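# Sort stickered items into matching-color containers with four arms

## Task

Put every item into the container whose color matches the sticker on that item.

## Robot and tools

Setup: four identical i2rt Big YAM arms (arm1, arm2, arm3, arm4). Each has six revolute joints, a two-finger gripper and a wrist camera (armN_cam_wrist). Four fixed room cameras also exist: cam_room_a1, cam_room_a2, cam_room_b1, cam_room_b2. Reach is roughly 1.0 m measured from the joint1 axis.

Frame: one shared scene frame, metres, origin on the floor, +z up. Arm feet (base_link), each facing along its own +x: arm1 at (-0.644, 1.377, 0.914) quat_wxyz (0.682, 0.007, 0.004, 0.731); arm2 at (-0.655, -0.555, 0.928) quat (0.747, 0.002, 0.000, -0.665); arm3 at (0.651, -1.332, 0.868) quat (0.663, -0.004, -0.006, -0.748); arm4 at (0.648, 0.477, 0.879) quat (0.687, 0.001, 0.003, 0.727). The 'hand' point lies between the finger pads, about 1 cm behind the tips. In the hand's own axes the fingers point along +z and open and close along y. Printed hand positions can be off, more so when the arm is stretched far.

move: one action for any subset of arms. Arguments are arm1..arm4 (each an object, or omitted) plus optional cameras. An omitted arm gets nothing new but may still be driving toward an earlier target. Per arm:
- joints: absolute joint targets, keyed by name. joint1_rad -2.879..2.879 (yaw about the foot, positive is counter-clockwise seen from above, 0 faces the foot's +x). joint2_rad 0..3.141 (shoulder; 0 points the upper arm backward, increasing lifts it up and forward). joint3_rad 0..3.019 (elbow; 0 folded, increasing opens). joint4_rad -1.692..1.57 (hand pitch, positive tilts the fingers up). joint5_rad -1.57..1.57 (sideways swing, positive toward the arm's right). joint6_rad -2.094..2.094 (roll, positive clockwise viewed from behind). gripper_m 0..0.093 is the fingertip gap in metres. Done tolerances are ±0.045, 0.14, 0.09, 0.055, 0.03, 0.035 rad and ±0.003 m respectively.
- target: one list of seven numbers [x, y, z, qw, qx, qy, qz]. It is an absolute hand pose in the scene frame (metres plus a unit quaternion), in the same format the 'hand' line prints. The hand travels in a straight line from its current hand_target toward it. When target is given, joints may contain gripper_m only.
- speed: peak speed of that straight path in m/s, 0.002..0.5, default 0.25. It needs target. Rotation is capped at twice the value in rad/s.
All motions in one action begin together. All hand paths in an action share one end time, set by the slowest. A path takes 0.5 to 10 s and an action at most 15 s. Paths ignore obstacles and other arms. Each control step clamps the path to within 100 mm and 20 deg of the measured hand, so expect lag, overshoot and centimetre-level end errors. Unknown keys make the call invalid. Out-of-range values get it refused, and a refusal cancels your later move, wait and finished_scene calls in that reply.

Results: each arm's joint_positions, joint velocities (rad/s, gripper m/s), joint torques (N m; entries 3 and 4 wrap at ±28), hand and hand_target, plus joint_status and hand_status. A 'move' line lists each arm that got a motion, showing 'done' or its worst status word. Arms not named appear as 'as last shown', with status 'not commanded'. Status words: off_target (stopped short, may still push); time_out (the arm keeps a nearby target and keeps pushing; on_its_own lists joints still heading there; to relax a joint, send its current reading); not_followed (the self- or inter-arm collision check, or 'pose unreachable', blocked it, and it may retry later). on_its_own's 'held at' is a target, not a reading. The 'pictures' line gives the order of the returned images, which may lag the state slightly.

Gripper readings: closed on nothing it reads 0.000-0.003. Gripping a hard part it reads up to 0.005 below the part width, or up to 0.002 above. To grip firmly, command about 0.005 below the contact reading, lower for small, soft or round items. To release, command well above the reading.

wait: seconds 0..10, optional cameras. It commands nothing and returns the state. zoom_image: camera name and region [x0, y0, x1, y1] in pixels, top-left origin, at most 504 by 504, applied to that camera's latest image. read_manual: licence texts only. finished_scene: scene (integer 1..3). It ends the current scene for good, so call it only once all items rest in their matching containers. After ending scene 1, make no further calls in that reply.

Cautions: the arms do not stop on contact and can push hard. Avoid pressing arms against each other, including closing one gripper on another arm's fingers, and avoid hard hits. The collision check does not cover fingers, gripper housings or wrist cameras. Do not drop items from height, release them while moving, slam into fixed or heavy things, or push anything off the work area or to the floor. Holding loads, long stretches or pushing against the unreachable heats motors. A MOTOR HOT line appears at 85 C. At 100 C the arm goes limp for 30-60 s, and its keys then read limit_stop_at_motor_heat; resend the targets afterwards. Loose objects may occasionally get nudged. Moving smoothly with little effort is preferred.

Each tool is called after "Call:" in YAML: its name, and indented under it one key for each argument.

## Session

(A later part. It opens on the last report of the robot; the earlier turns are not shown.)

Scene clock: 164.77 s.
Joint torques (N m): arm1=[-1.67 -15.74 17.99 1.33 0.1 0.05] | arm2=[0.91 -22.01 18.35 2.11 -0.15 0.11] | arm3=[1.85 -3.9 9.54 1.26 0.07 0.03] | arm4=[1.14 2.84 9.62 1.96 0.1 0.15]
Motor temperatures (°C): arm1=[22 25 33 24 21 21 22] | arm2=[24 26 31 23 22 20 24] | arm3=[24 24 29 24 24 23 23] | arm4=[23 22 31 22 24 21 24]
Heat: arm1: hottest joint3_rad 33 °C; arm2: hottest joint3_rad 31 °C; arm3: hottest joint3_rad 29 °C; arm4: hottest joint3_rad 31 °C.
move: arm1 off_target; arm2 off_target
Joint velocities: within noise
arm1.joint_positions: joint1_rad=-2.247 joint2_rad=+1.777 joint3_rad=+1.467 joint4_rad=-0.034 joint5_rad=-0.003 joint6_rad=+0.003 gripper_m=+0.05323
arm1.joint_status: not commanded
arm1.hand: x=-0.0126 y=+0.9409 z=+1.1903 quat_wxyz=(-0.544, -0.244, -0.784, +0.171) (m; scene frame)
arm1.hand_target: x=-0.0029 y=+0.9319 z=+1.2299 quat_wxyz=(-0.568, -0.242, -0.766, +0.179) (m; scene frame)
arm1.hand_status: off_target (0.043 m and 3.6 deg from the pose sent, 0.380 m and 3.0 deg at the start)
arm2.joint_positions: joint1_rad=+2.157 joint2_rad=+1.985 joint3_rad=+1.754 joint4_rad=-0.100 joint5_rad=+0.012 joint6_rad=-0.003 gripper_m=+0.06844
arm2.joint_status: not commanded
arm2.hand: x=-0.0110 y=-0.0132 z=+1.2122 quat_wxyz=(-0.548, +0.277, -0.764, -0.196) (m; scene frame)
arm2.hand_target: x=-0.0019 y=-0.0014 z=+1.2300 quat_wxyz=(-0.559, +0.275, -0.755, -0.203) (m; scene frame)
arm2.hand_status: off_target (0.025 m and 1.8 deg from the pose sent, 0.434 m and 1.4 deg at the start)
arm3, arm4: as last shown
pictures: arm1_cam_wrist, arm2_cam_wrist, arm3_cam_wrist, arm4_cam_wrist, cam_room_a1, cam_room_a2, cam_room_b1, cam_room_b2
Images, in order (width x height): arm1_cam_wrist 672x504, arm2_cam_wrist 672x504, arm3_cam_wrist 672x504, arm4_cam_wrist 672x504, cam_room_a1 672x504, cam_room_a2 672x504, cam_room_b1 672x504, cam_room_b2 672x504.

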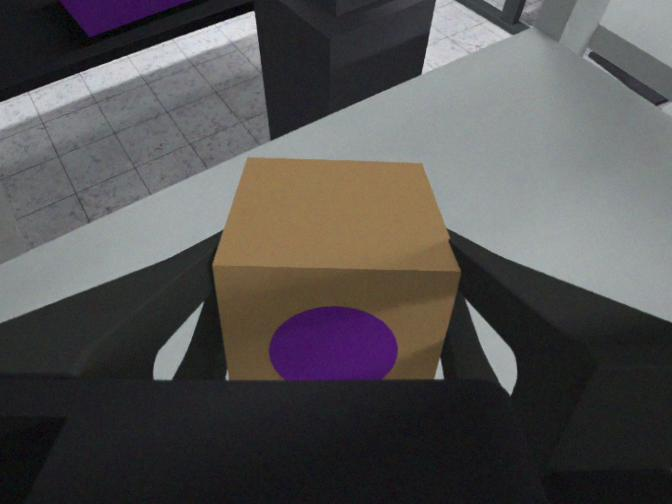

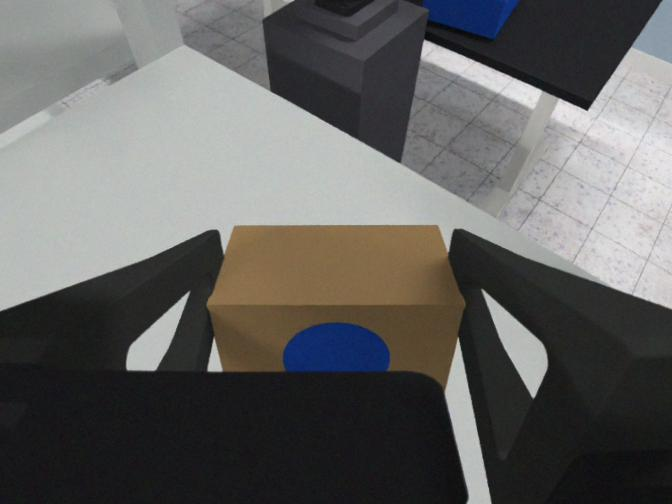

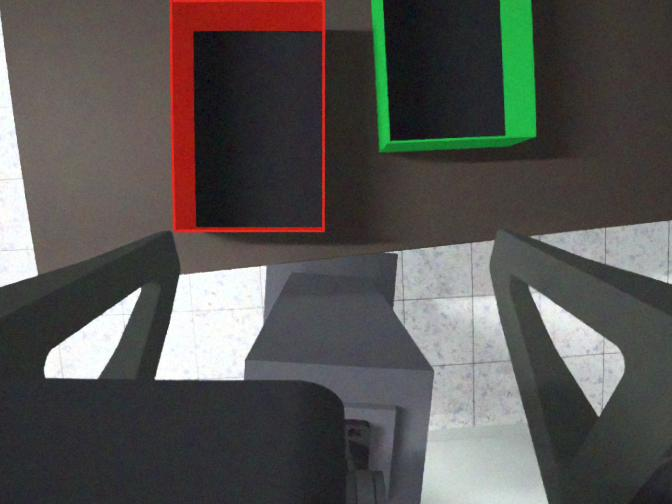

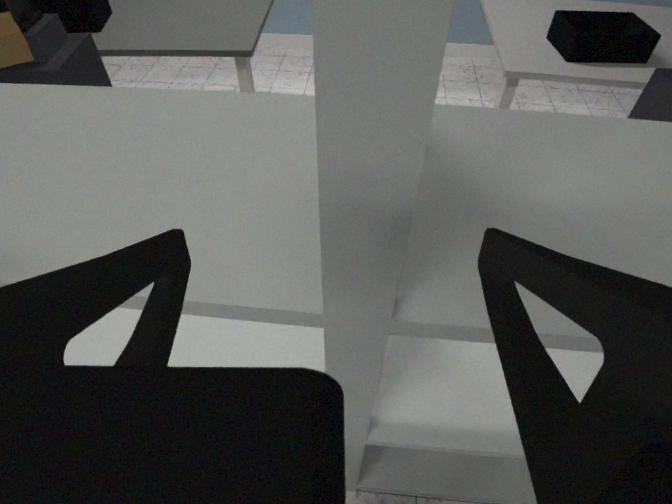

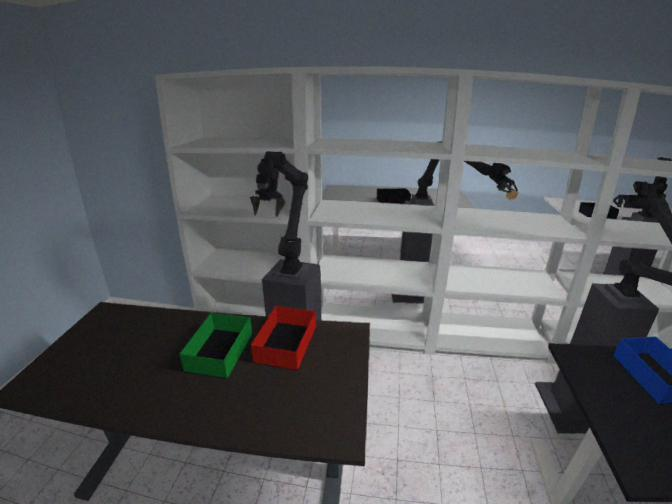

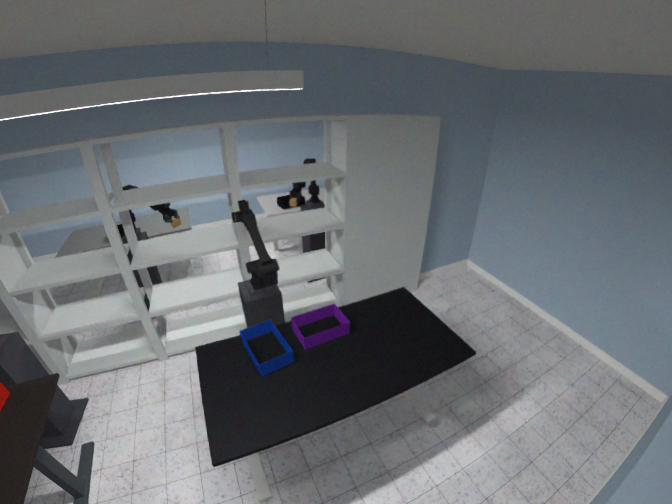

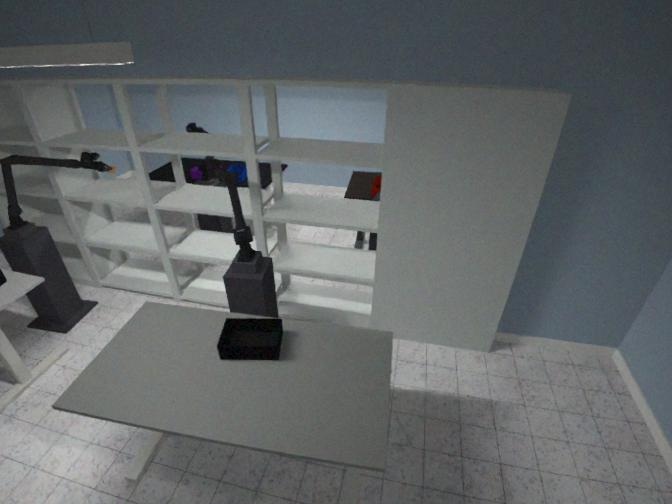

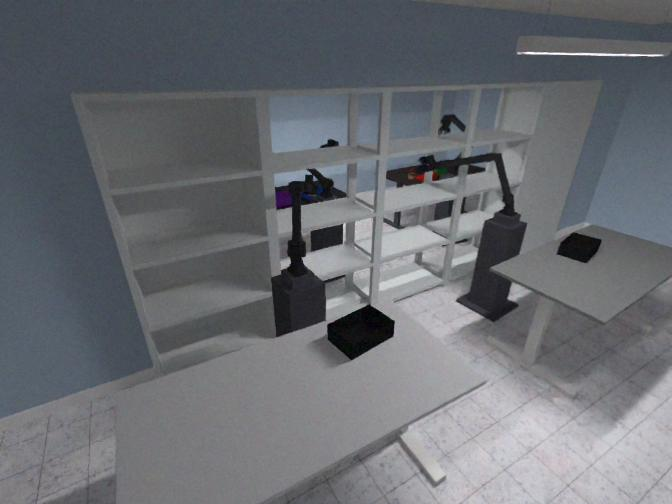

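Call:
move:
  arm1: {"target":[0.0,0.93,1.18,0.568,0.242,0.767,-0.179],"speed":0.1}
  arm2: {"target":[0.0,0.0,1.155,0.559,-0.275,0.756,0.203],"speed":0.1}
  cameras: ["arm1_cam_wrist","arm2_cam_wrist","cam_room_a1","cam_room_a2"]

Call:
zoom_image:
  camera: "cam_room_a2"
  region: [80, 130, 360, 300]

Call:
zoom_image:
  camera: "cam_room_a1"
  region: [440, 130, 660, 270]

Scene clock: 178.53 s.
Joint torques (N m): arm1=[-1.85 -15.68 11.81 2.81 0.05 0.08] | arm2=[0.97 -22.42 11.59 3.56 -0.16 0.11] | arm3=[1.9 -3.96 9.58 1.25 0.07 0.03] | arm4=[1.03 2.78 9.62 1.83 0.09 0.16]
Motor temperatures (°C): arm1=[22 25 36 23 21 21 22] | arm2=[24 27 33 23 22 20 24] | arm3=[24 24 29 24 24 23 23] | arm4=[23 22 31 22 24 21 24]
Heat: arm1: hottest joint3_rad 36 °C; arm2: hottest joint3_rad 33 °C; arm3: hottest joint3_rad 29 °C; arm4: hottest joint3_rad 31 °C.
move: arm1 done; arm2 off_target
Joint velocities: within noise
arm1.joint_positions: joint1_rad=-2.247 joint2_rad=+1.820 joint3_rad=+1.465 joint4_rad=+0.047 joint5_rad=-0.002 joint6_rad=+0.003 gripper_m=+0.05323
arm1.joint_status: not commanded
arm1.hand: x=-0.0028 y=+0.9338 z=+1.1754 quat_wxyz=(-0.557, -0.241, -0.775, +0.176) (m; scene frame)
arm1.hand_target: x=-0.0002 y=+0.9300 z=+1.1801 quat_wxyz=(-0.567, -0.242, -0.766, +0.179) (m; scene frame)
arm1.hand_status: done (0.007 m and 1.6 deg from the pose sent, 0.020 m and 3.5 deg at the start)
arm2.joint_positions: joint1_rad=+2.157 joint2_rad=+2.042 joint3_rad=+1.726 joint4_rad=+0.029 joint5_rad=+0.012 joint6_rad=-0.003 gripper_m=+0.06844
arm2.joint_status: not commanded
arm2.hand: x=-0.0014 y=-0.0050 z=+1.1788 quat_wxyz=(-0.565, +0.273, -0.752, -0.202) (m; scene frame)
arm2.hand_target: x=-0.0007 y=-0.0005 z=+1.1551 quat_wxyz=(-0.559, +0.275, -0.756, -0.203) (m; scene frame)
arm2.hand_status: off_target (0.024 m and 0.9 deg from the pose sent, 0.060 m and 1.8 deg at the start)
arm3, arm4: as last shown
pictures: arm1_cam_wrist, arm2_cam_wrist, cam_room_a1, cam_room_a2
Images, in order (width x height): arm1_cam_wrist 672x504, arm2_cam_wrist 672x504, cam_room_a1 672x504, cam_room_a2 672x504.

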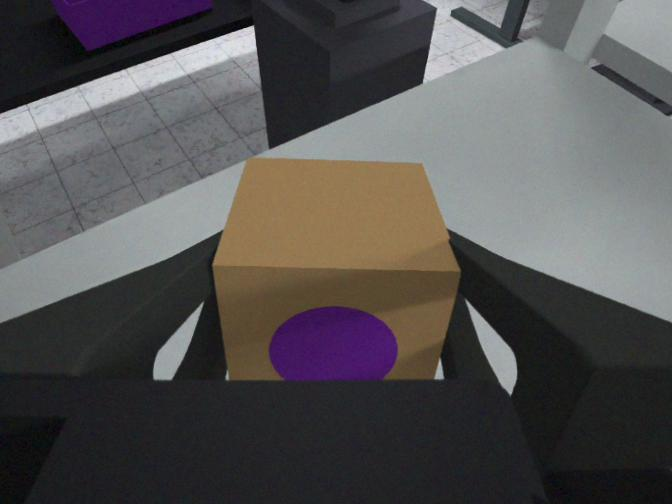

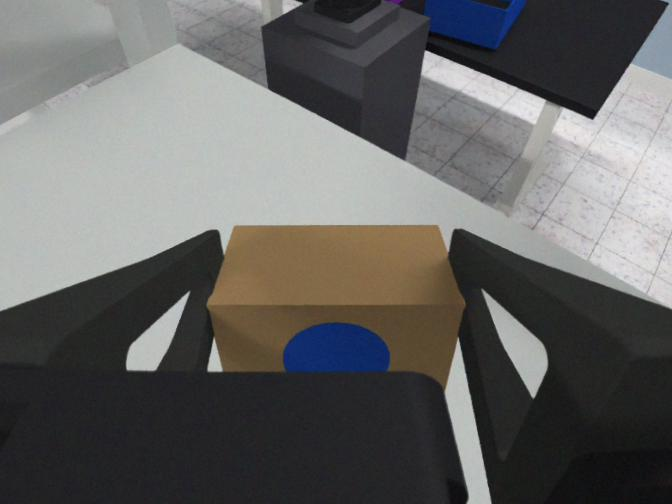

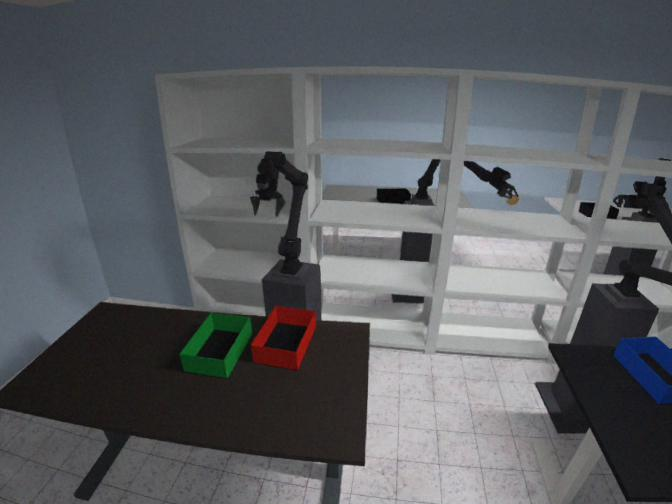

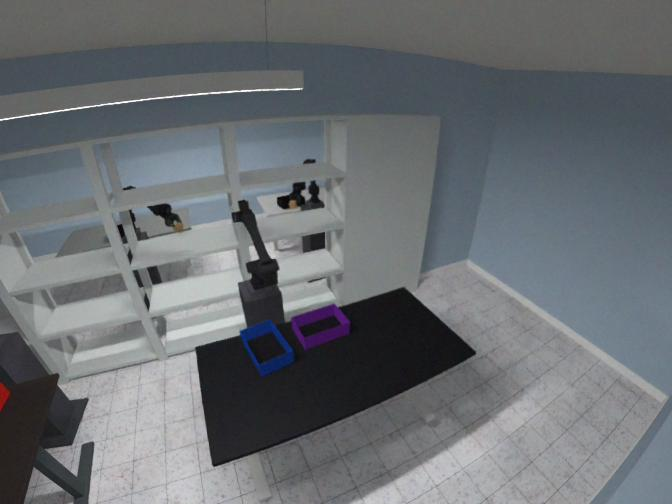

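Scaled by 1.800.

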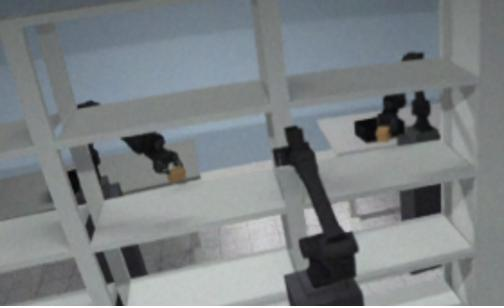

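Scaled by 2.291.

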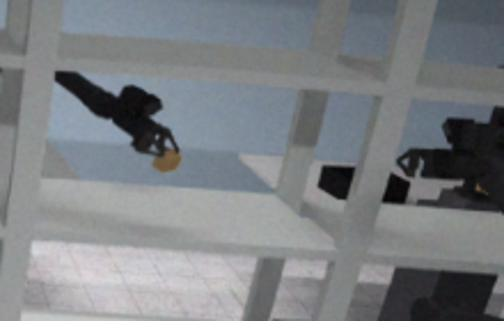

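Call:
move:
  arm1: {"target":[0.0,0.93,1.135,0.568,0.242,0.767,-0.179],"speed":0.08}
  arm2: {"target":[0.0,0.0,1.115,0.559,-0.275,0.756,0.203],"speed":0.08}
  cameras: ["arm1_cam_wrist","arm2_cam_wrist","cam_room_a1","cam_room_a2"]

Call:
zoom_image:
  camera: "cam_room_a2"
  region: [80, 130, 360, 300]

Call:
zoom_image:
  camera: "cam_room_a1"
  region: [440, 130, 660, 270]

Scene clock: 183.77 s.
Joint torques (N m): arm1=[-1.85 -16.97 11.84 2.92 0.11 0.07] | arm2=[0.91 -22.59 11.19 3.58 -0.17 0.11] | arm3=[1.96 -3.9 9.57 1.21 0.06 0.03] | arm4=[0.91 2.9 9.65 1.89 0.07 0.15]
Motor temperatures (°C): arm1=[22 26 35 24 21 21 22] | arm2=[24 27 32 23 22 20 24] | arm3=[24 24 29 24 24 23 23] | arm4=[23 22 31 22 24 21 24]
Heat: arm1: hottest joint3_rad 35 °C; arm2: hottest joint3_rad 32 °C; arm3: hottest joint3_rad 29 °C; arm4: hottest joint3_rad 31 °C.
move: arm1 off_target; arm2 off_target
Joint velocities: within noise
arm1.joint_positions: joint1_rad=-2.247 joint2_rad=+1.873 joint3_rad=+1.404 joint4_rad=+0.153 joint5_rad=-0.002 joint6_rad=+0.003 gripper_m=+0.05323
arm1.joint_status: not commanded
arm1.hand: x=-0.0034 y=+0.9337 z=+1.1246 quat_wxyz=(-0.554, -0.242, -0.777, +0.175) (m; scene frame)
arm1.hand_target: x=-0.0003 y=+0.9301 z=+1.1352 quat_wxyz=(-0.568, -0.242, -0.766, +0.179) (m; scene frame)
arm1.hand_status: off_target (0.012 m and 2.0 deg from the pose sent, 0.041 m and 1.6 deg at the start)
arm2.joint_positions: joint1_rad=+2.157 joint2_rad=+2.083 joint3_rad=+1.684 joint4_rad=+0.113 joint5_rad=+0.012 joint6_rad=-0.003 gripper_m=+0.06844
arm2.joint_status: not commanded
arm2.hand: x=-0.0004 y=-0.0040 z=+1.1403 quat_wxyz=(-0.566, +0.273, -0.752, -0.202) (m; scene frame)
arm2.hand_target: x=-0.0008 y=-0.0005 z=+1.1151 quat_wxyz=(-0.559, +0.275, -0.756, -0.203) (m; scene frame)
arm2.hand_status: off_target (0.026 m and 1.0 deg from the pose sent, 0.064 m and 0.9 deg at the start)
arm3, arm4: as last shown
pictures: arm1_cam_wrist, arm2_cam_wrist, cam_room_a1, cam_room_a2
Images, in order (width x height): arm1_cam_wrist 672x504, arm2_cam_wrist 672x504, cam_room_a1 672x504, cam_room_a2 672x504.

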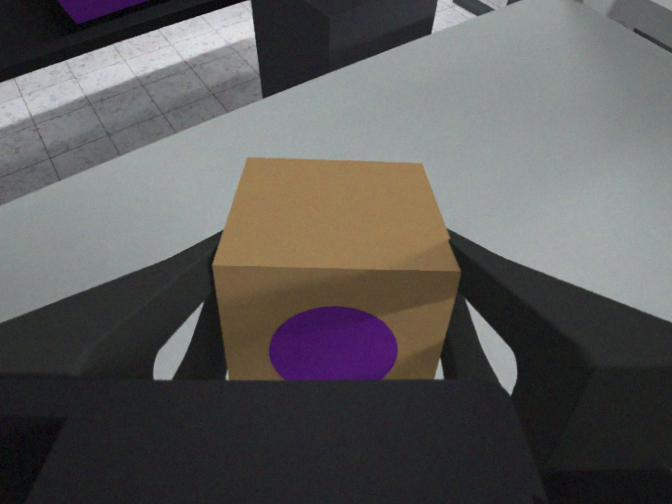

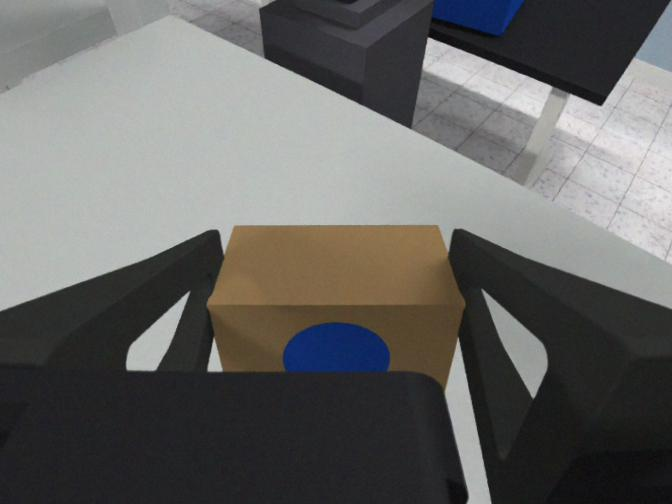

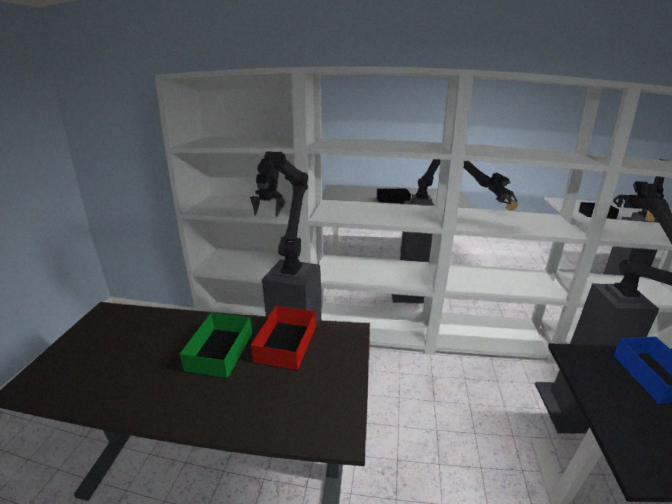

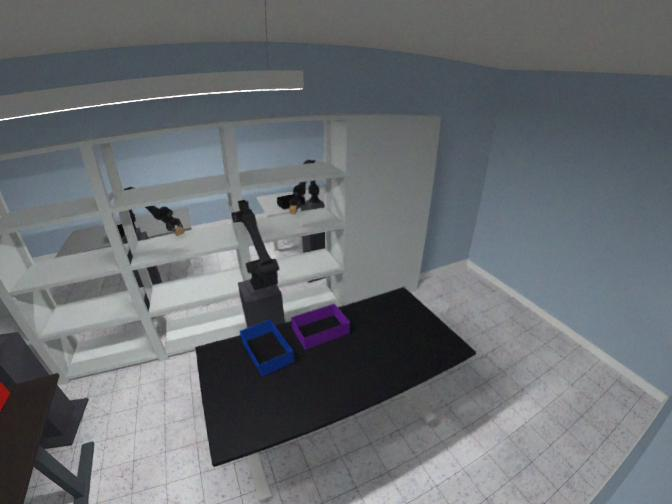

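Scaled by 1.800.

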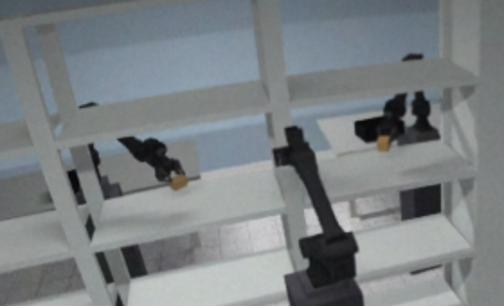

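Scaled by 2.291.

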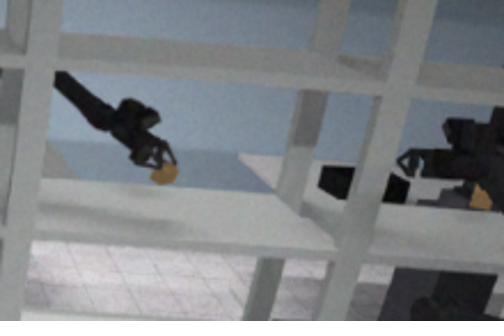

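Call:
move:
  arm1: {"target":[0.0,0.93,1.112,0.568,0.242,0.767,-0.179],"speed":0.06}
  arm2: {"target":[0.0,0.0,1.088,0.559,-0.275,0.756,0.203],"speed":0.06}
  cameras: []

Call:
move:
  arm1: {"target":[0.0,0.93,1.095,0.568,0.242,0.767,-0.179],"speed":0.06}
  arm2: {"target":[0.0,0.0,1.07,0.559,-0.275,0.756,0.203],"speed":0.06}
  cameras: ["cam_room_a1","cam_room_a2"]

Call:
zoom_image:
  camera: "cam_room_a2"
  region: [80, 130, 360, 300]

Call:
zoom_image:
  camera: "cam_room_a1"
  region: [440, 130, 660, 270]

Scene clock: 190.53 s.
Joint torques (N m): arm1=[-1.73 -16.15 11.4 2.95 0.13 0.05] | arm2=[0.79 -22.59 10.91 3.6 -0.15 0.11] | arm3=[1.96 -3.9 9.52 1.22 0.08 0.03] | arm4=[0.97 2.67 9.81 1.94 0.12 0.16]
Motor temperatures (°C): arm1=[22 26 34 24 21 21 23] | arm2=[24 27 33 23 22 20 25] | arm3=[24 24 29 24 24 23 23] | arm4=[23 22 31 22 24 21 24]
Heat: arm1: hottest joint3_rad 34 °C; arm2: hottest joint3_rad 33 °C; arm3: hottest joint3_rad 29 °C; arm4: hottest joint3_rad 31 °C.
move: arm1 done; arm2 off_target
Joint velocities: within noise
arm1.joint_positions: joint1_rad=-2.247 joint2_rad=+1.898 joint3_rad=+1.382 joint4_rad=+0.204 joint5_rad=-0.001 joint6_rad=+0.003 gripper_m=+0.05323
arm1.joint_status: not commanded
arm1.hand: x=-0.0033 y=+0.9334 z=+1.1056 quat_wxyz=(-0.556, -0.242, -0.776, +0.176) (m; scene frame)
arm1.hand_target: x=-0.0003 y=+0.9300 z=+1.1120 quat_wxyz=(-0.567, -0.242, -0.767, +0.179) (m; scene frame)
arm1.hand_status: done (0.008 m and 1.7 deg from the pose sent, 0.013 m and 2.0 deg at the start)
arm2.joint_positions: joint1_rad=+2.157 joint2_rad=+2.113 joint3_rad=+1.663 joint4_rad=+0.167 joint5_rad=+0.012 joint6_rad=-0.003 gripper_m=+0.06844
arm2.joint_status: not commanded
arm2.hand: x=+0.0004 y=-0.0034 z=+1.1155 quat_wxyz=(-0.567, +0.272, -0.751, -0.202) (m; scene frame)
arm2.hand_target: x=-0.0009 y=-0.0006 z=+1.0882 quat_wxyz=(-0.559, +0.275, -0.756, -0.203) (m; scene frame)
arm2.hand_status: off_target (0.028 m and 1.1 deg from the pose sent, 0.053 m and 1.0 deg at the start)
arm3.joint_positions: joint1_rad=+1.651 joint2_rad=+0.902 joint3_rad=+1.388 joint4_rad=-1.506 joint5_rad=-0.001 joint6_rad=-0.008 gripper_m=+0.09398
arm3.joint_status: not commanded
arm3.hand: x=+0.9582 y=-1.3384 z=+1.3046 quat_wxyz=(-0.272, -0.014, -0.962, +0.013) (m; scene frame)
arm3.hand_target: x=+0.9590 y=-1.3357 z=+1.3118 quat_wxyz=(-0.282, -0.013, -0.959, +0.011) (m; scene frame)
arm3.hand_status: not commanded
arm4: as last shown
pictures: none
No camera images: "cameras" was empty.

Scene clock: 191.70 s.
Joint torques (N m): arm1=[-2.49 -16.62 10.96 2.85 0.08 0.08] | arm2=[0.79 -22.48 10.62 3.59 -0.16 0.1] | arm3=[1.79 -4.07 9.61 1.22 0.07 0.02] | arm4=[0.79 2.67 9.83 2 0.12 0.18]
Motor temperatures (°C): arm1=[22 26 34 24 21 21 23] | arm2=[24 27 33 23 22 20 25] | arm3=[24 24 29 24 24 23 23] | arm4=[23 22 31 22 24 21 24]
Heat: arm1: hottest joint3_rad 34 °C; arm2: hottest joint3_rad 33 °C; arm3: hottest joint3_rad 29 °C; arm4: hottest joint3_rad 31 °C.
move: arm1 done; arm2 off_target
Joint velocities: within noise
arm1.joint_positions: joint1_rad=-2.247 joint2_rad=+1.920 joint3_rad=+1.368 joint4_rad=+0.243 joint5_rad=-0.001 joint6_rad=+0.003 gripper_m=+0.05323
arm1.joint_status: not commanded
arm1.hand: x=-0.0032 y=+0.9333 z=+1.0900 quat_wxyz=(-0.557, -0.242, -0.775, +0.176) (m; scene frame)
arm1.hand_target: x=-0.0002 y=+0.9300 z=+1.0951 quat_wxyz=(-0.567, -0.242, -0.767, +0.179) (m; scene frame)
arm1.hand_status: done (0.007 m and 1.6 deg from the pose sent, 0.012 m and 1.7 deg at the start)
arm2.joint_positions: joint1_rad=+2.157 joint2_rad=+2.134 joint3_rad=+1.652 joint4_rad=+0.202 joint5_rad=+0.012 joint6_rad=-0.003 gripper_m=+0.06844
arm2.joint_status: not commanded
arm2.hand: x=+0.0010 y=-0.0028 z=+1.1002 quat_wxyz=(-0.568, +0.272, -0.750, -0.203) (m; scene frame)
arm2.hand_target: x=-0.0009 y=-0.0007 z=+1.0703 quat_wxyz=(-0.559, +0.275, -0.756, -0.203) (m; scene frame)
arm2.hand_status: off_target (0.030 m and 1.3 deg from the pose sent, 0.046 m and 1.1 deg at the start)
arm3, arm4: as last shown
pictures: cam_room_a1, cam_room_a2
Images, in order (width x height): cam_room_a1 672x504, cam_room_a2 672x504.

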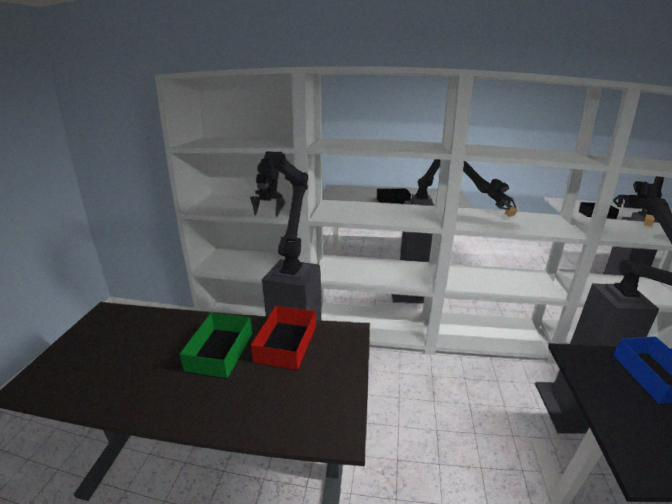

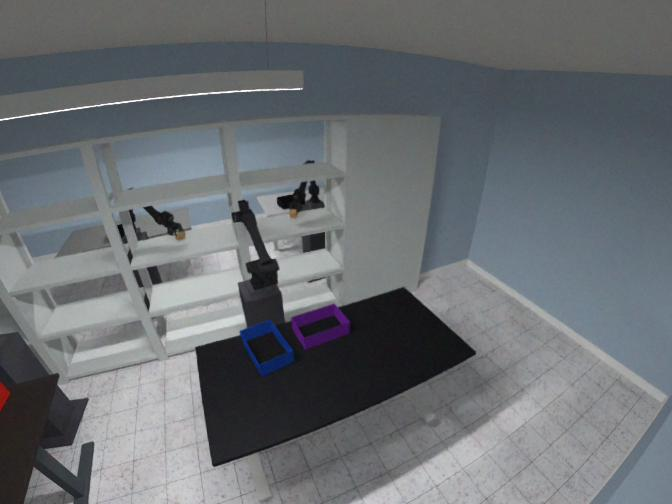

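Scaled by 1.800.

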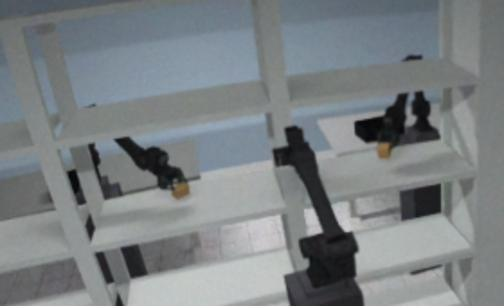

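Scaled by 2.291.

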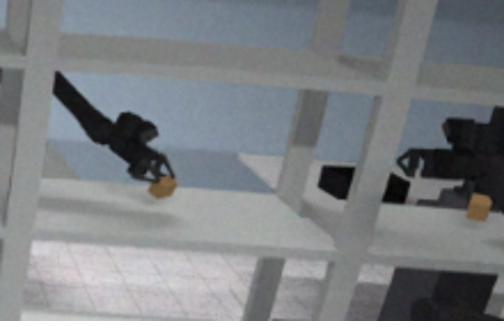

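Call:
move:
  arm1: {"target":[0.0,0.93,1.075,0.568,0.242,0.767,-0.179],"speed":0.06}
  arm2: {"target":[0.0,0.0,1.05,0.559,-0.275,0.756,0.203],"speed":0.06}
  cameras: []

Call:
move:
  arm1: {"target":[0.0,0.93,1.06,0.568,0.242,0.767,-0.179],"speed":0.06}
  arm2: {"target":[0.0,0.0,1.035,0.559,-0.275,0.756,0.203],"speed":0.06}
  cameras: ["arm1_cam_wrist","arm2_cam_wrist","cam_room_a1","cam_room_a2"]

Call:
zoom_image:
  camera: "cam_room_a2"
  region: [120, 180, 340, 270]

Call:
zoom_image:
  camera: "cam_room_a1"
  region: [440, 160, 660, 270]

Scene clock: 198.70 s.
Joint torques (N m): arm1=[-1.55 -16.5 10.85 2.84 0.13 0.1] | arm2=[0.85 -22.48 10.5 3.62 -0.16 0.1] | arm3=[1.9 -3.9 9.55 1.22 0.07 0.03] | arm4=[1.32 2.2 9.73 1.99 0.1 0.2]
Motor temperatures (°C): arm1=[22 27 34 24 21 21 23] | arm2=[24 27 33 23 22 20 25] | arm3=[24 24 29 24 24 23 23] | arm4=[23 22 31 22 24 21 24]
Heat: arm1: hottest joint3_rad 34 °C; arm2: hottest joint3_rad 33 °C; arm3: hottest joint3_rad 29 °C; arm4: hottest joint3_rad 31 °C.
move: arm1 done; arm2 off_target
Joint velocities: within noise
arm1.joint_positions: joint1_rad=-2.247 joint2_rad=+1.950 joint3_rad=+1.352 joint4_rad=+0.287 joint5_rad=-0.001 joint6_rad=+0.003 gripper_m=+0.05323
arm1.joint_status: not commanded
arm1.hand: x=-0.0033 y=+0.9331 z=+1.0691 quat_wxyz=(-0.556, -0.242, -0.775, +0.176) (m; scene frame)
arm1.hand_target: x=-0.0002 y=+0.9300 z=+1.0751 quat_wxyz=(-0.567, -0.242, -0.766, +0.179) (m; scene frame)
arm1.hand_status: done (0.007 m and 1.7 deg from the pose sent, 0.016 m and 1.6 deg at the start)
arm2.joint_positions: joint1_rad=+2.157 joint2_rad=+2.162 joint3_rad=+1.641 joint4_rad=+0.240 joint5_rad=+0.011 joint6_rad=-0.003 gripper_m=+0.06844
arm2.joint_status: not commanded
arm2.hand: x=+0.0015 y=-0.0023 z=+1.0789 quat_wxyz=(-0.567, +0.272, -0.750, -0.203) (m; scene frame)
arm2.hand_target: x=-0.0009 y=-0.0006 z=+1.0502 quat_wxyz=(-0.558, +0.275, -0.756, -0.203) (m; scene frame)
arm2.hand_status: off_target (0.029 m and 1.2 deg from the pose sent, 0.050 m and 1.3 deg at the start)
arm3, arm4: as last shown
pictures: none
No camera images: "cameras" was empty.

Scene clock: 199.77 s.
Joint torques (N m): arm1=[-2.02 -16.73 10.48 2.95 0.11 0.08] | arm2=[0.85 -22.65 10.33 3.58 -0.16 0.11] | arm3=[1.73 -4.01 9.51 1.29 0.07 0.02] | arm4=[0.91 3.02 9.65 1.94 0.1 0.15]
Motor temperatures (°C): arm1=[22 27 34 24 21 21 23] | arm2=[24 27 32 23 22 20 25] | arm3=[24 24 29 24 24 23 23] | arm4=[23 22 31 22 24 21 24]
Heat: arm1: hottest joint3_rad 34 °C; arm2: hottest joint3_rad 32 °C; arm3: hottest joint3_rad 29 °C; arm4: hottest joint3_rad 31 °C.
move: arm1 done; arm2 off_target
Joint velocities: within noise
arm1.joint_positions: joint1_rad=-2.247 joint2_rad=+1.971 joint3_rad=+1.343 joint4_rad=+0.320 joint5_rad=-0.001 joint6_rad=+0.003 gripper_m=+0.05323
arm1.joint_status: not commanded
arm1.hand: x=-0.0031 y=+0.9328 z=+1.0561 quat_wxyz=(-0.557, -0.242, -0.775, +0.176) (m; scene frame)
arm1.hand_target: x=-0.0002 y=+0.9300 z=+1.0600 quat_wxyz=(-0.567, -0.242, -0.767, +0.179) (m; scene frame)
arm1.hand_status: done (0.006 m and 1.5 deg from the pose sent, 0.010 m and 1.7 deg at the start)
arm2.joint_positions: joint1_rad=+2.157 joint2_rad=+2.182 joint3_rad=+1.635 joint4_rad=+0.268 joint5_rad=+0.011 joint6_rad=-0.003 gripper_m=+0.06844
arm2.joint_status: not commanded
arm2.hand: x=+0.0020 y=-0.0018 z=+1.0655 quat_wxyz=(-0.568, +0.272, -0.750, -0.203) (m; scene frame)
arm2.hand_target: x=-0.0010 y=-0.0007 z=+1.0353 quat_wxyz=(-0.558, +0.275, -0.756, -0.203) (m; scene frame)
arm2.hand_status: off_target (0.031 m and 1.3 deg from the pose sent, 0.044 m and 1.2 deg at the start)
arm3, arm4: as last shown
pictures: arm1_cam_wrist, arm2_cam_wrist, cam_room_a1, cam_room_a2
Images, in order (width x height): arm1_cam_wrist 672x504, arm2_cam_wrist 672x504, cam_room_a1 672x504, cam_room_a2 672x504.

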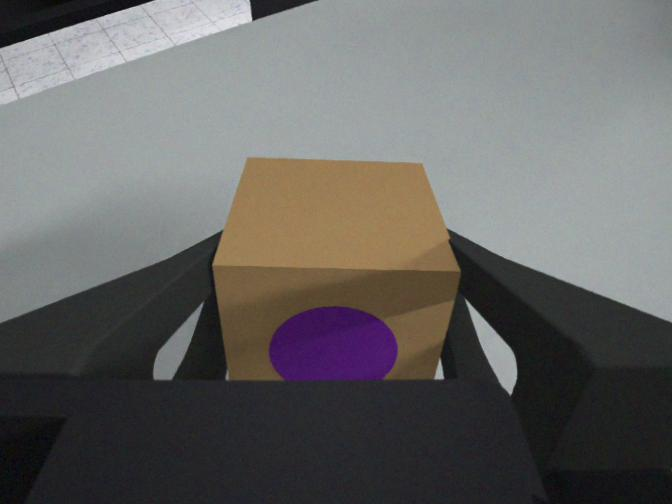

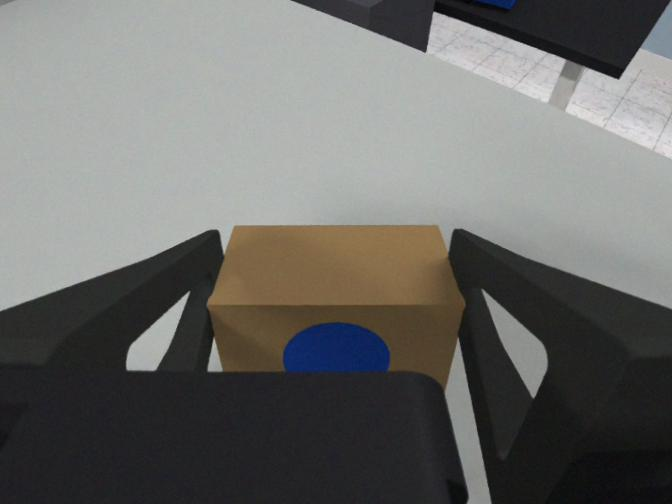

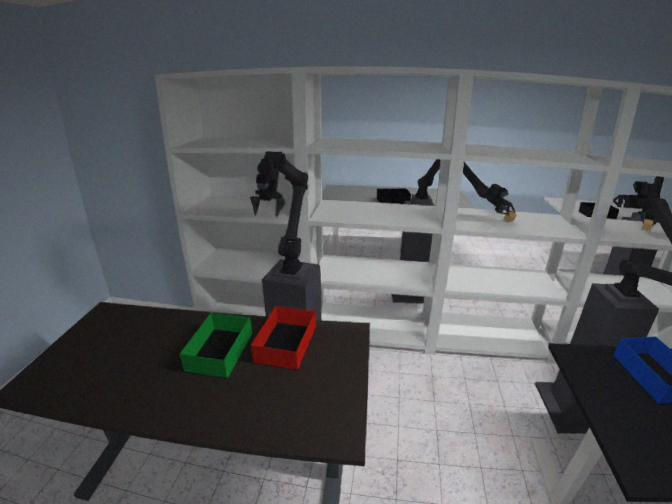

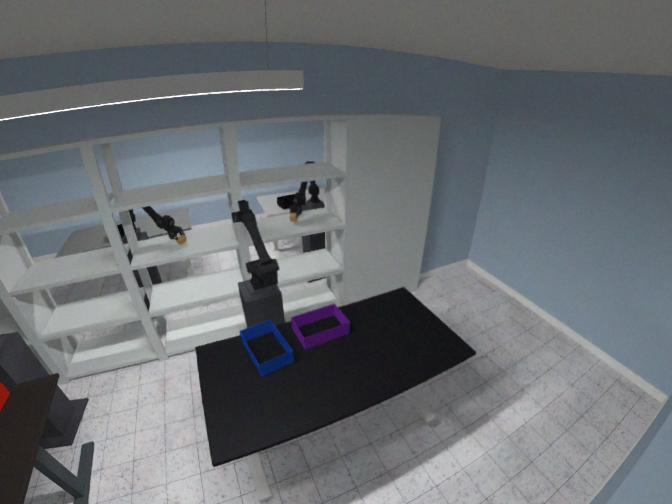

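Scaled by 2.291.

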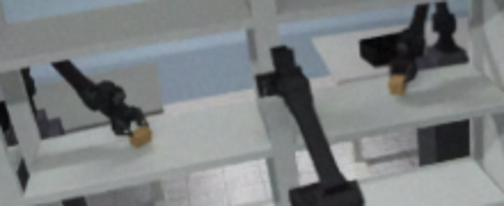

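Scaled by 2.291.

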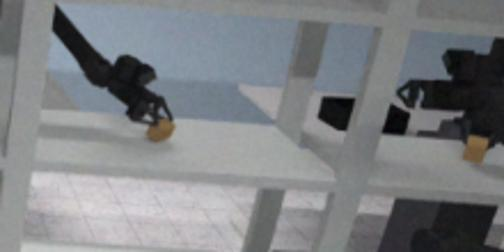

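Call:
move:
  arm1: {"target":[0.0,0.93,1.043,0.568,0.242,0.767,-0.179],"speed":0.06}
  arm2: {"target":[0.0,0.0,1.018,0.559,-0.275,0.756,0.203],"speed":0.06}
  cameras: []

Call:
move:
  arm1: {"target":[0.0,0.93,1.028,0.568,0.242,0.767,-0.179],"speed":0.06}
  arm2: {"target":[0.0,0.0,1.003,0.559,-0.275,0.756,0.203],"speed":0.06}
  cameras: ["arm1_cam_wrist","arm2_cam_wrist","cam_room_a1","cam_room_a2"]

Call:
zoom_image:
  camera: "cam_room_a2"
  region: [120, 180, 340, 270]

Call:
zoom_image:
  camera: "cam_room_a1"
  region: [440, 160, 660, 270]

Scene clock: 206.93 s.
Joint torques (N m): arm1=[-1.44 -17.26 10.21 2.84 0.08 0.09] | arm2=[0.85 -21.83 9.98 3.38 -0.12 0.1] | arm3=[1.79 -3.96 9.55 1.26 0.07 0.03] | arm4=[1.08 2.49 9.68 1.83 0.09 0.16]
Motor temperatures (°C): arm1=[22 27 34 24 21 21 23] | arm2=[24 28 32 23 22 20 25] | arm3=[24 24 29 24 24 23 23] | arm4=[23 22 31 22 24 21 24]
Heat: arm1: hottest joint3_rad 34 °C; arm2: hottest joint3_rad 32 °C; arm3: hottest joint3_rad 29 °C; arm4: hottest joint3_rad 31 °C.
move: arm1 done; arm2 off_target
Joint velocities: within noise
arm1.joint_positions: joint1_rad=-2.247 joint2_rad=+1.997 joint3_rad=+1.335 joint4_rad=+0.358 joint5_rad=+0.000 joint6_rad=+0.003 gripper_m=+0.05323
arm1.joint_status: not commanded
arm1.hand: x=-0.0028 y=+0.9324 z=+1.0410 quat_wxyz=(-0.559, -0.241, -0.773, +0.177) (m; scene frame)
arm1.hand_target: x=-0.0001 y=+0.9300 z=+1.0432 quat_wxyz=(-0.568, -0.242, -0.766, +0.179) (m; scene frame)
arm1.hand_status: done (0.004 m and 1.3 deg from the pose sent, 0.014 m and 1.5 deg at the start)
arm2.joint_positions: joint1_rad=+2.157 joint2_rad=+2.199 joint3_rad=+1.631 joint4_rad=+0.304 joint5_rad=+0.011 joint6_rad=-0.002 gripper_m=+0.06844
arm2.joint_status: not commanded
arm2.hand: x=+0.0028 y=-0.0009 z=+1.0578 quat_wxyz=(-0.574, +0.270, -0.745, -0.206) (m; scene frame)
arm2.hand_target: x=-0.0014 y=-0.0010 z=+1.0187 quat_wxyz=(-0.559, +0.275, -0.756, -0.203) (m; scene frame)
arm2.hand_status: off_target (0.040 m and 2.1 deg from the pose sent, 0.048 m and 1.3 deg at the start)
arm3: as last shown
arm4.joint_positions: joint1_rad=+1.596 joint2_rad=+0.302 joint3_rad=+0.789 joint4_rad=-0.713 joint5_rad=+0.000 joint6_rad=-0.012 gripper_m=+0.09402
arm4.joint_status: not commanded
arm4.hand: x=+0.3910 y=+0.4582 z=+1.3118 quat_wxyz=(+0.023, +0.780, +0.036, -0.625) (m; scene frame)
arm4.hand_target: x=+0.3925 y=+0.4572 z=+1.3217 quat_wxyz=(+0.028, +0.772, +0.032, -0.634) (m; scene frame)
arm4.hand_status: not commanded
pictures: none
No camera images: "cameras" was empty.

Scene clock: 207.90 s.
Joint torques (N m): arm1=[-1.9 -16.09 9.54 2.77 0.1 0.07] | arm2=[0.85 -21.01 9.5 3.18 -0.13 0.1] | arm3=[2.08 -3.84 9.55 1.25 0.07 0.02] | arm4=[1.03 2.61 9.68 1.85 0.11 0.16]
Motor temperatures (°C): arm1=[22 27 34 24 21 21 23] | arm2=[24 28 32 23 22 20 25] | arm3=[24 24 29 24 24 23 23] | arm4=[23 22 31 22 24 21 24]
Heat: arm1: hottest joint3_rad 34 °C; arm2: hottest joint3_rad 32 °C; arm3: hottest joint3_rad 29 °C; arm4: hottest joint3_rad 31 °C.
move: arm1 off_target; arm2 off_target
Joint velocities: within noise
arm1.joint_positions: joint1_rad=-2.247 joint2_rad=+2.010 joint3_rad=+1.335 joint4_rad=+0.394 joint5_rad=+0.000 joint6_rad=+0.003 gripper_m=+0.05323
arm1.joint_status: not commanded
arm1.hand: x=-0.0007 y=+0.9308 z=+1.0399 quat_wxyz=(-0.568, -0.239, -0.767, +0.180) (m; scene frame)
arm1.hand_target: x=-0.0003 y=+0.9301 z=+1.0282 quat_wxyz=(-0.568, -0.242, -0.766, +0.179) (m; scene frame)
arm1.hand_status: off_target (0.012 m and 0.3 deg from the pose sent, 0.013 m and 1.3 deg at the start)
arm2.joint_positions: joint1_rad=+2.157 joint2_rad=+2.208 joint3_rad=+1.628 joint4_rad=+0.338 joint5_rad=+0.011 joint6_rad=-0.002 gripper_m=+0.06844
arm2.joint_status: not commanded
arm2.hand: x=+0.0039 y=+0.0000 z=+1.0568 quat_wxyz=(-0.582, +0.268, -0.739, -0.209) (m; scene frame)
arm2.hand_target: x=-0.0022 y=-0.0017 z=+1.0043 quat_wxyz=(-0.559, +0.275, -0.756, -0.203) (m; scene frame)
arm2.hand_status: off_target (0.054 m and 3.4 deg from the pose sent, 0.055 m and 2.2 deg at the start)
arm3, arm4: as last shown
pictures: arm1_cam_wrist, arm2_cam_wrist, cam_room_a1, cam_room_a2
Images, in order (width x height): arm1_cam_wrist 672x504, arm2_cam_wrist 672x504, cam_room_a1 672x504, cam_room_a2 672x504.

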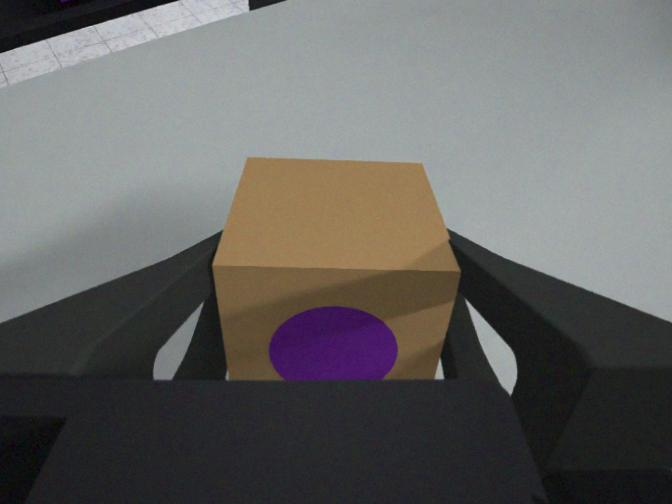

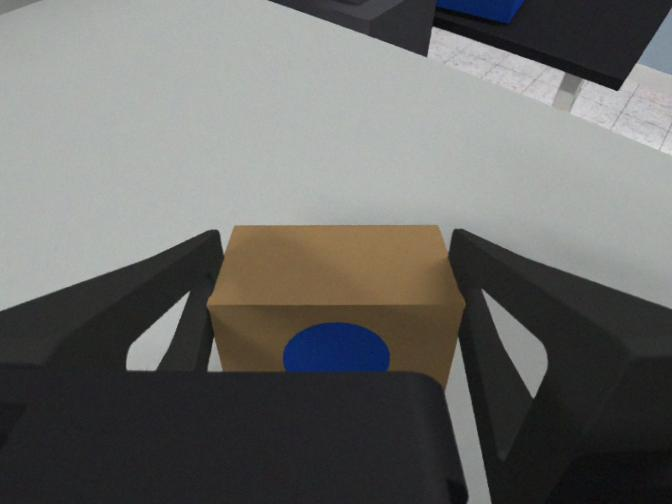

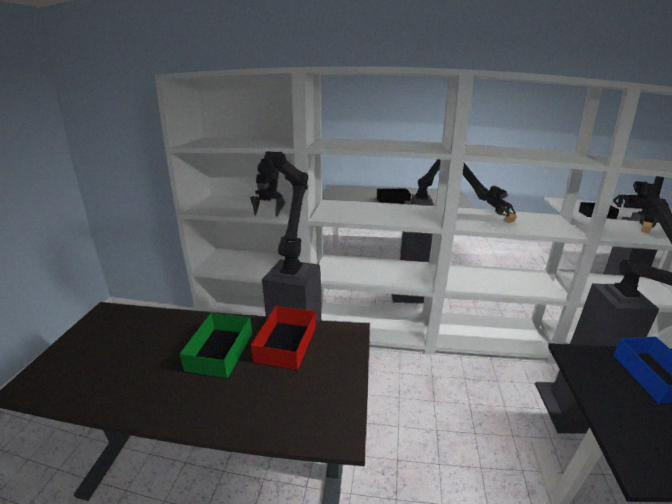

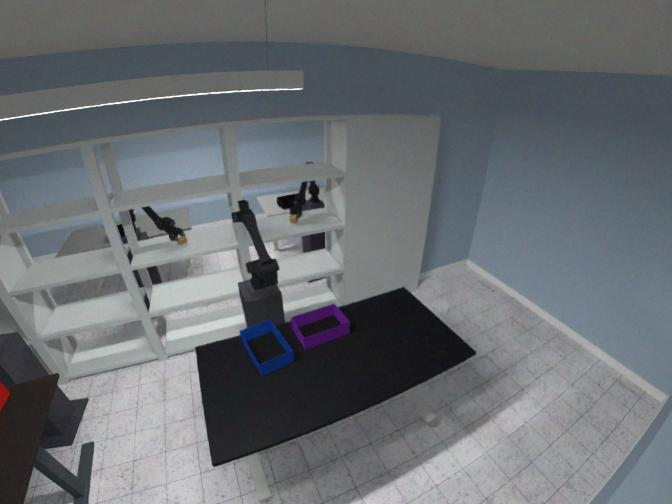

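Scaled by 2.291.

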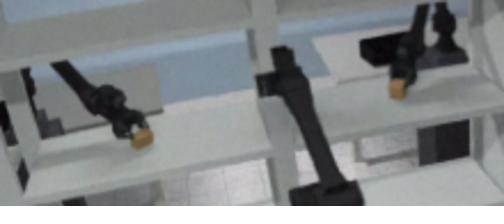

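Scaled by 2.291.

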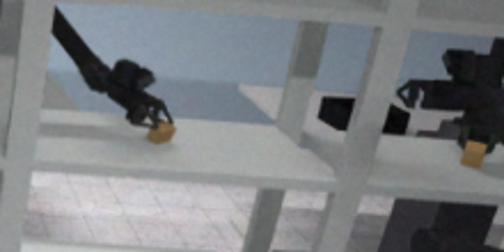

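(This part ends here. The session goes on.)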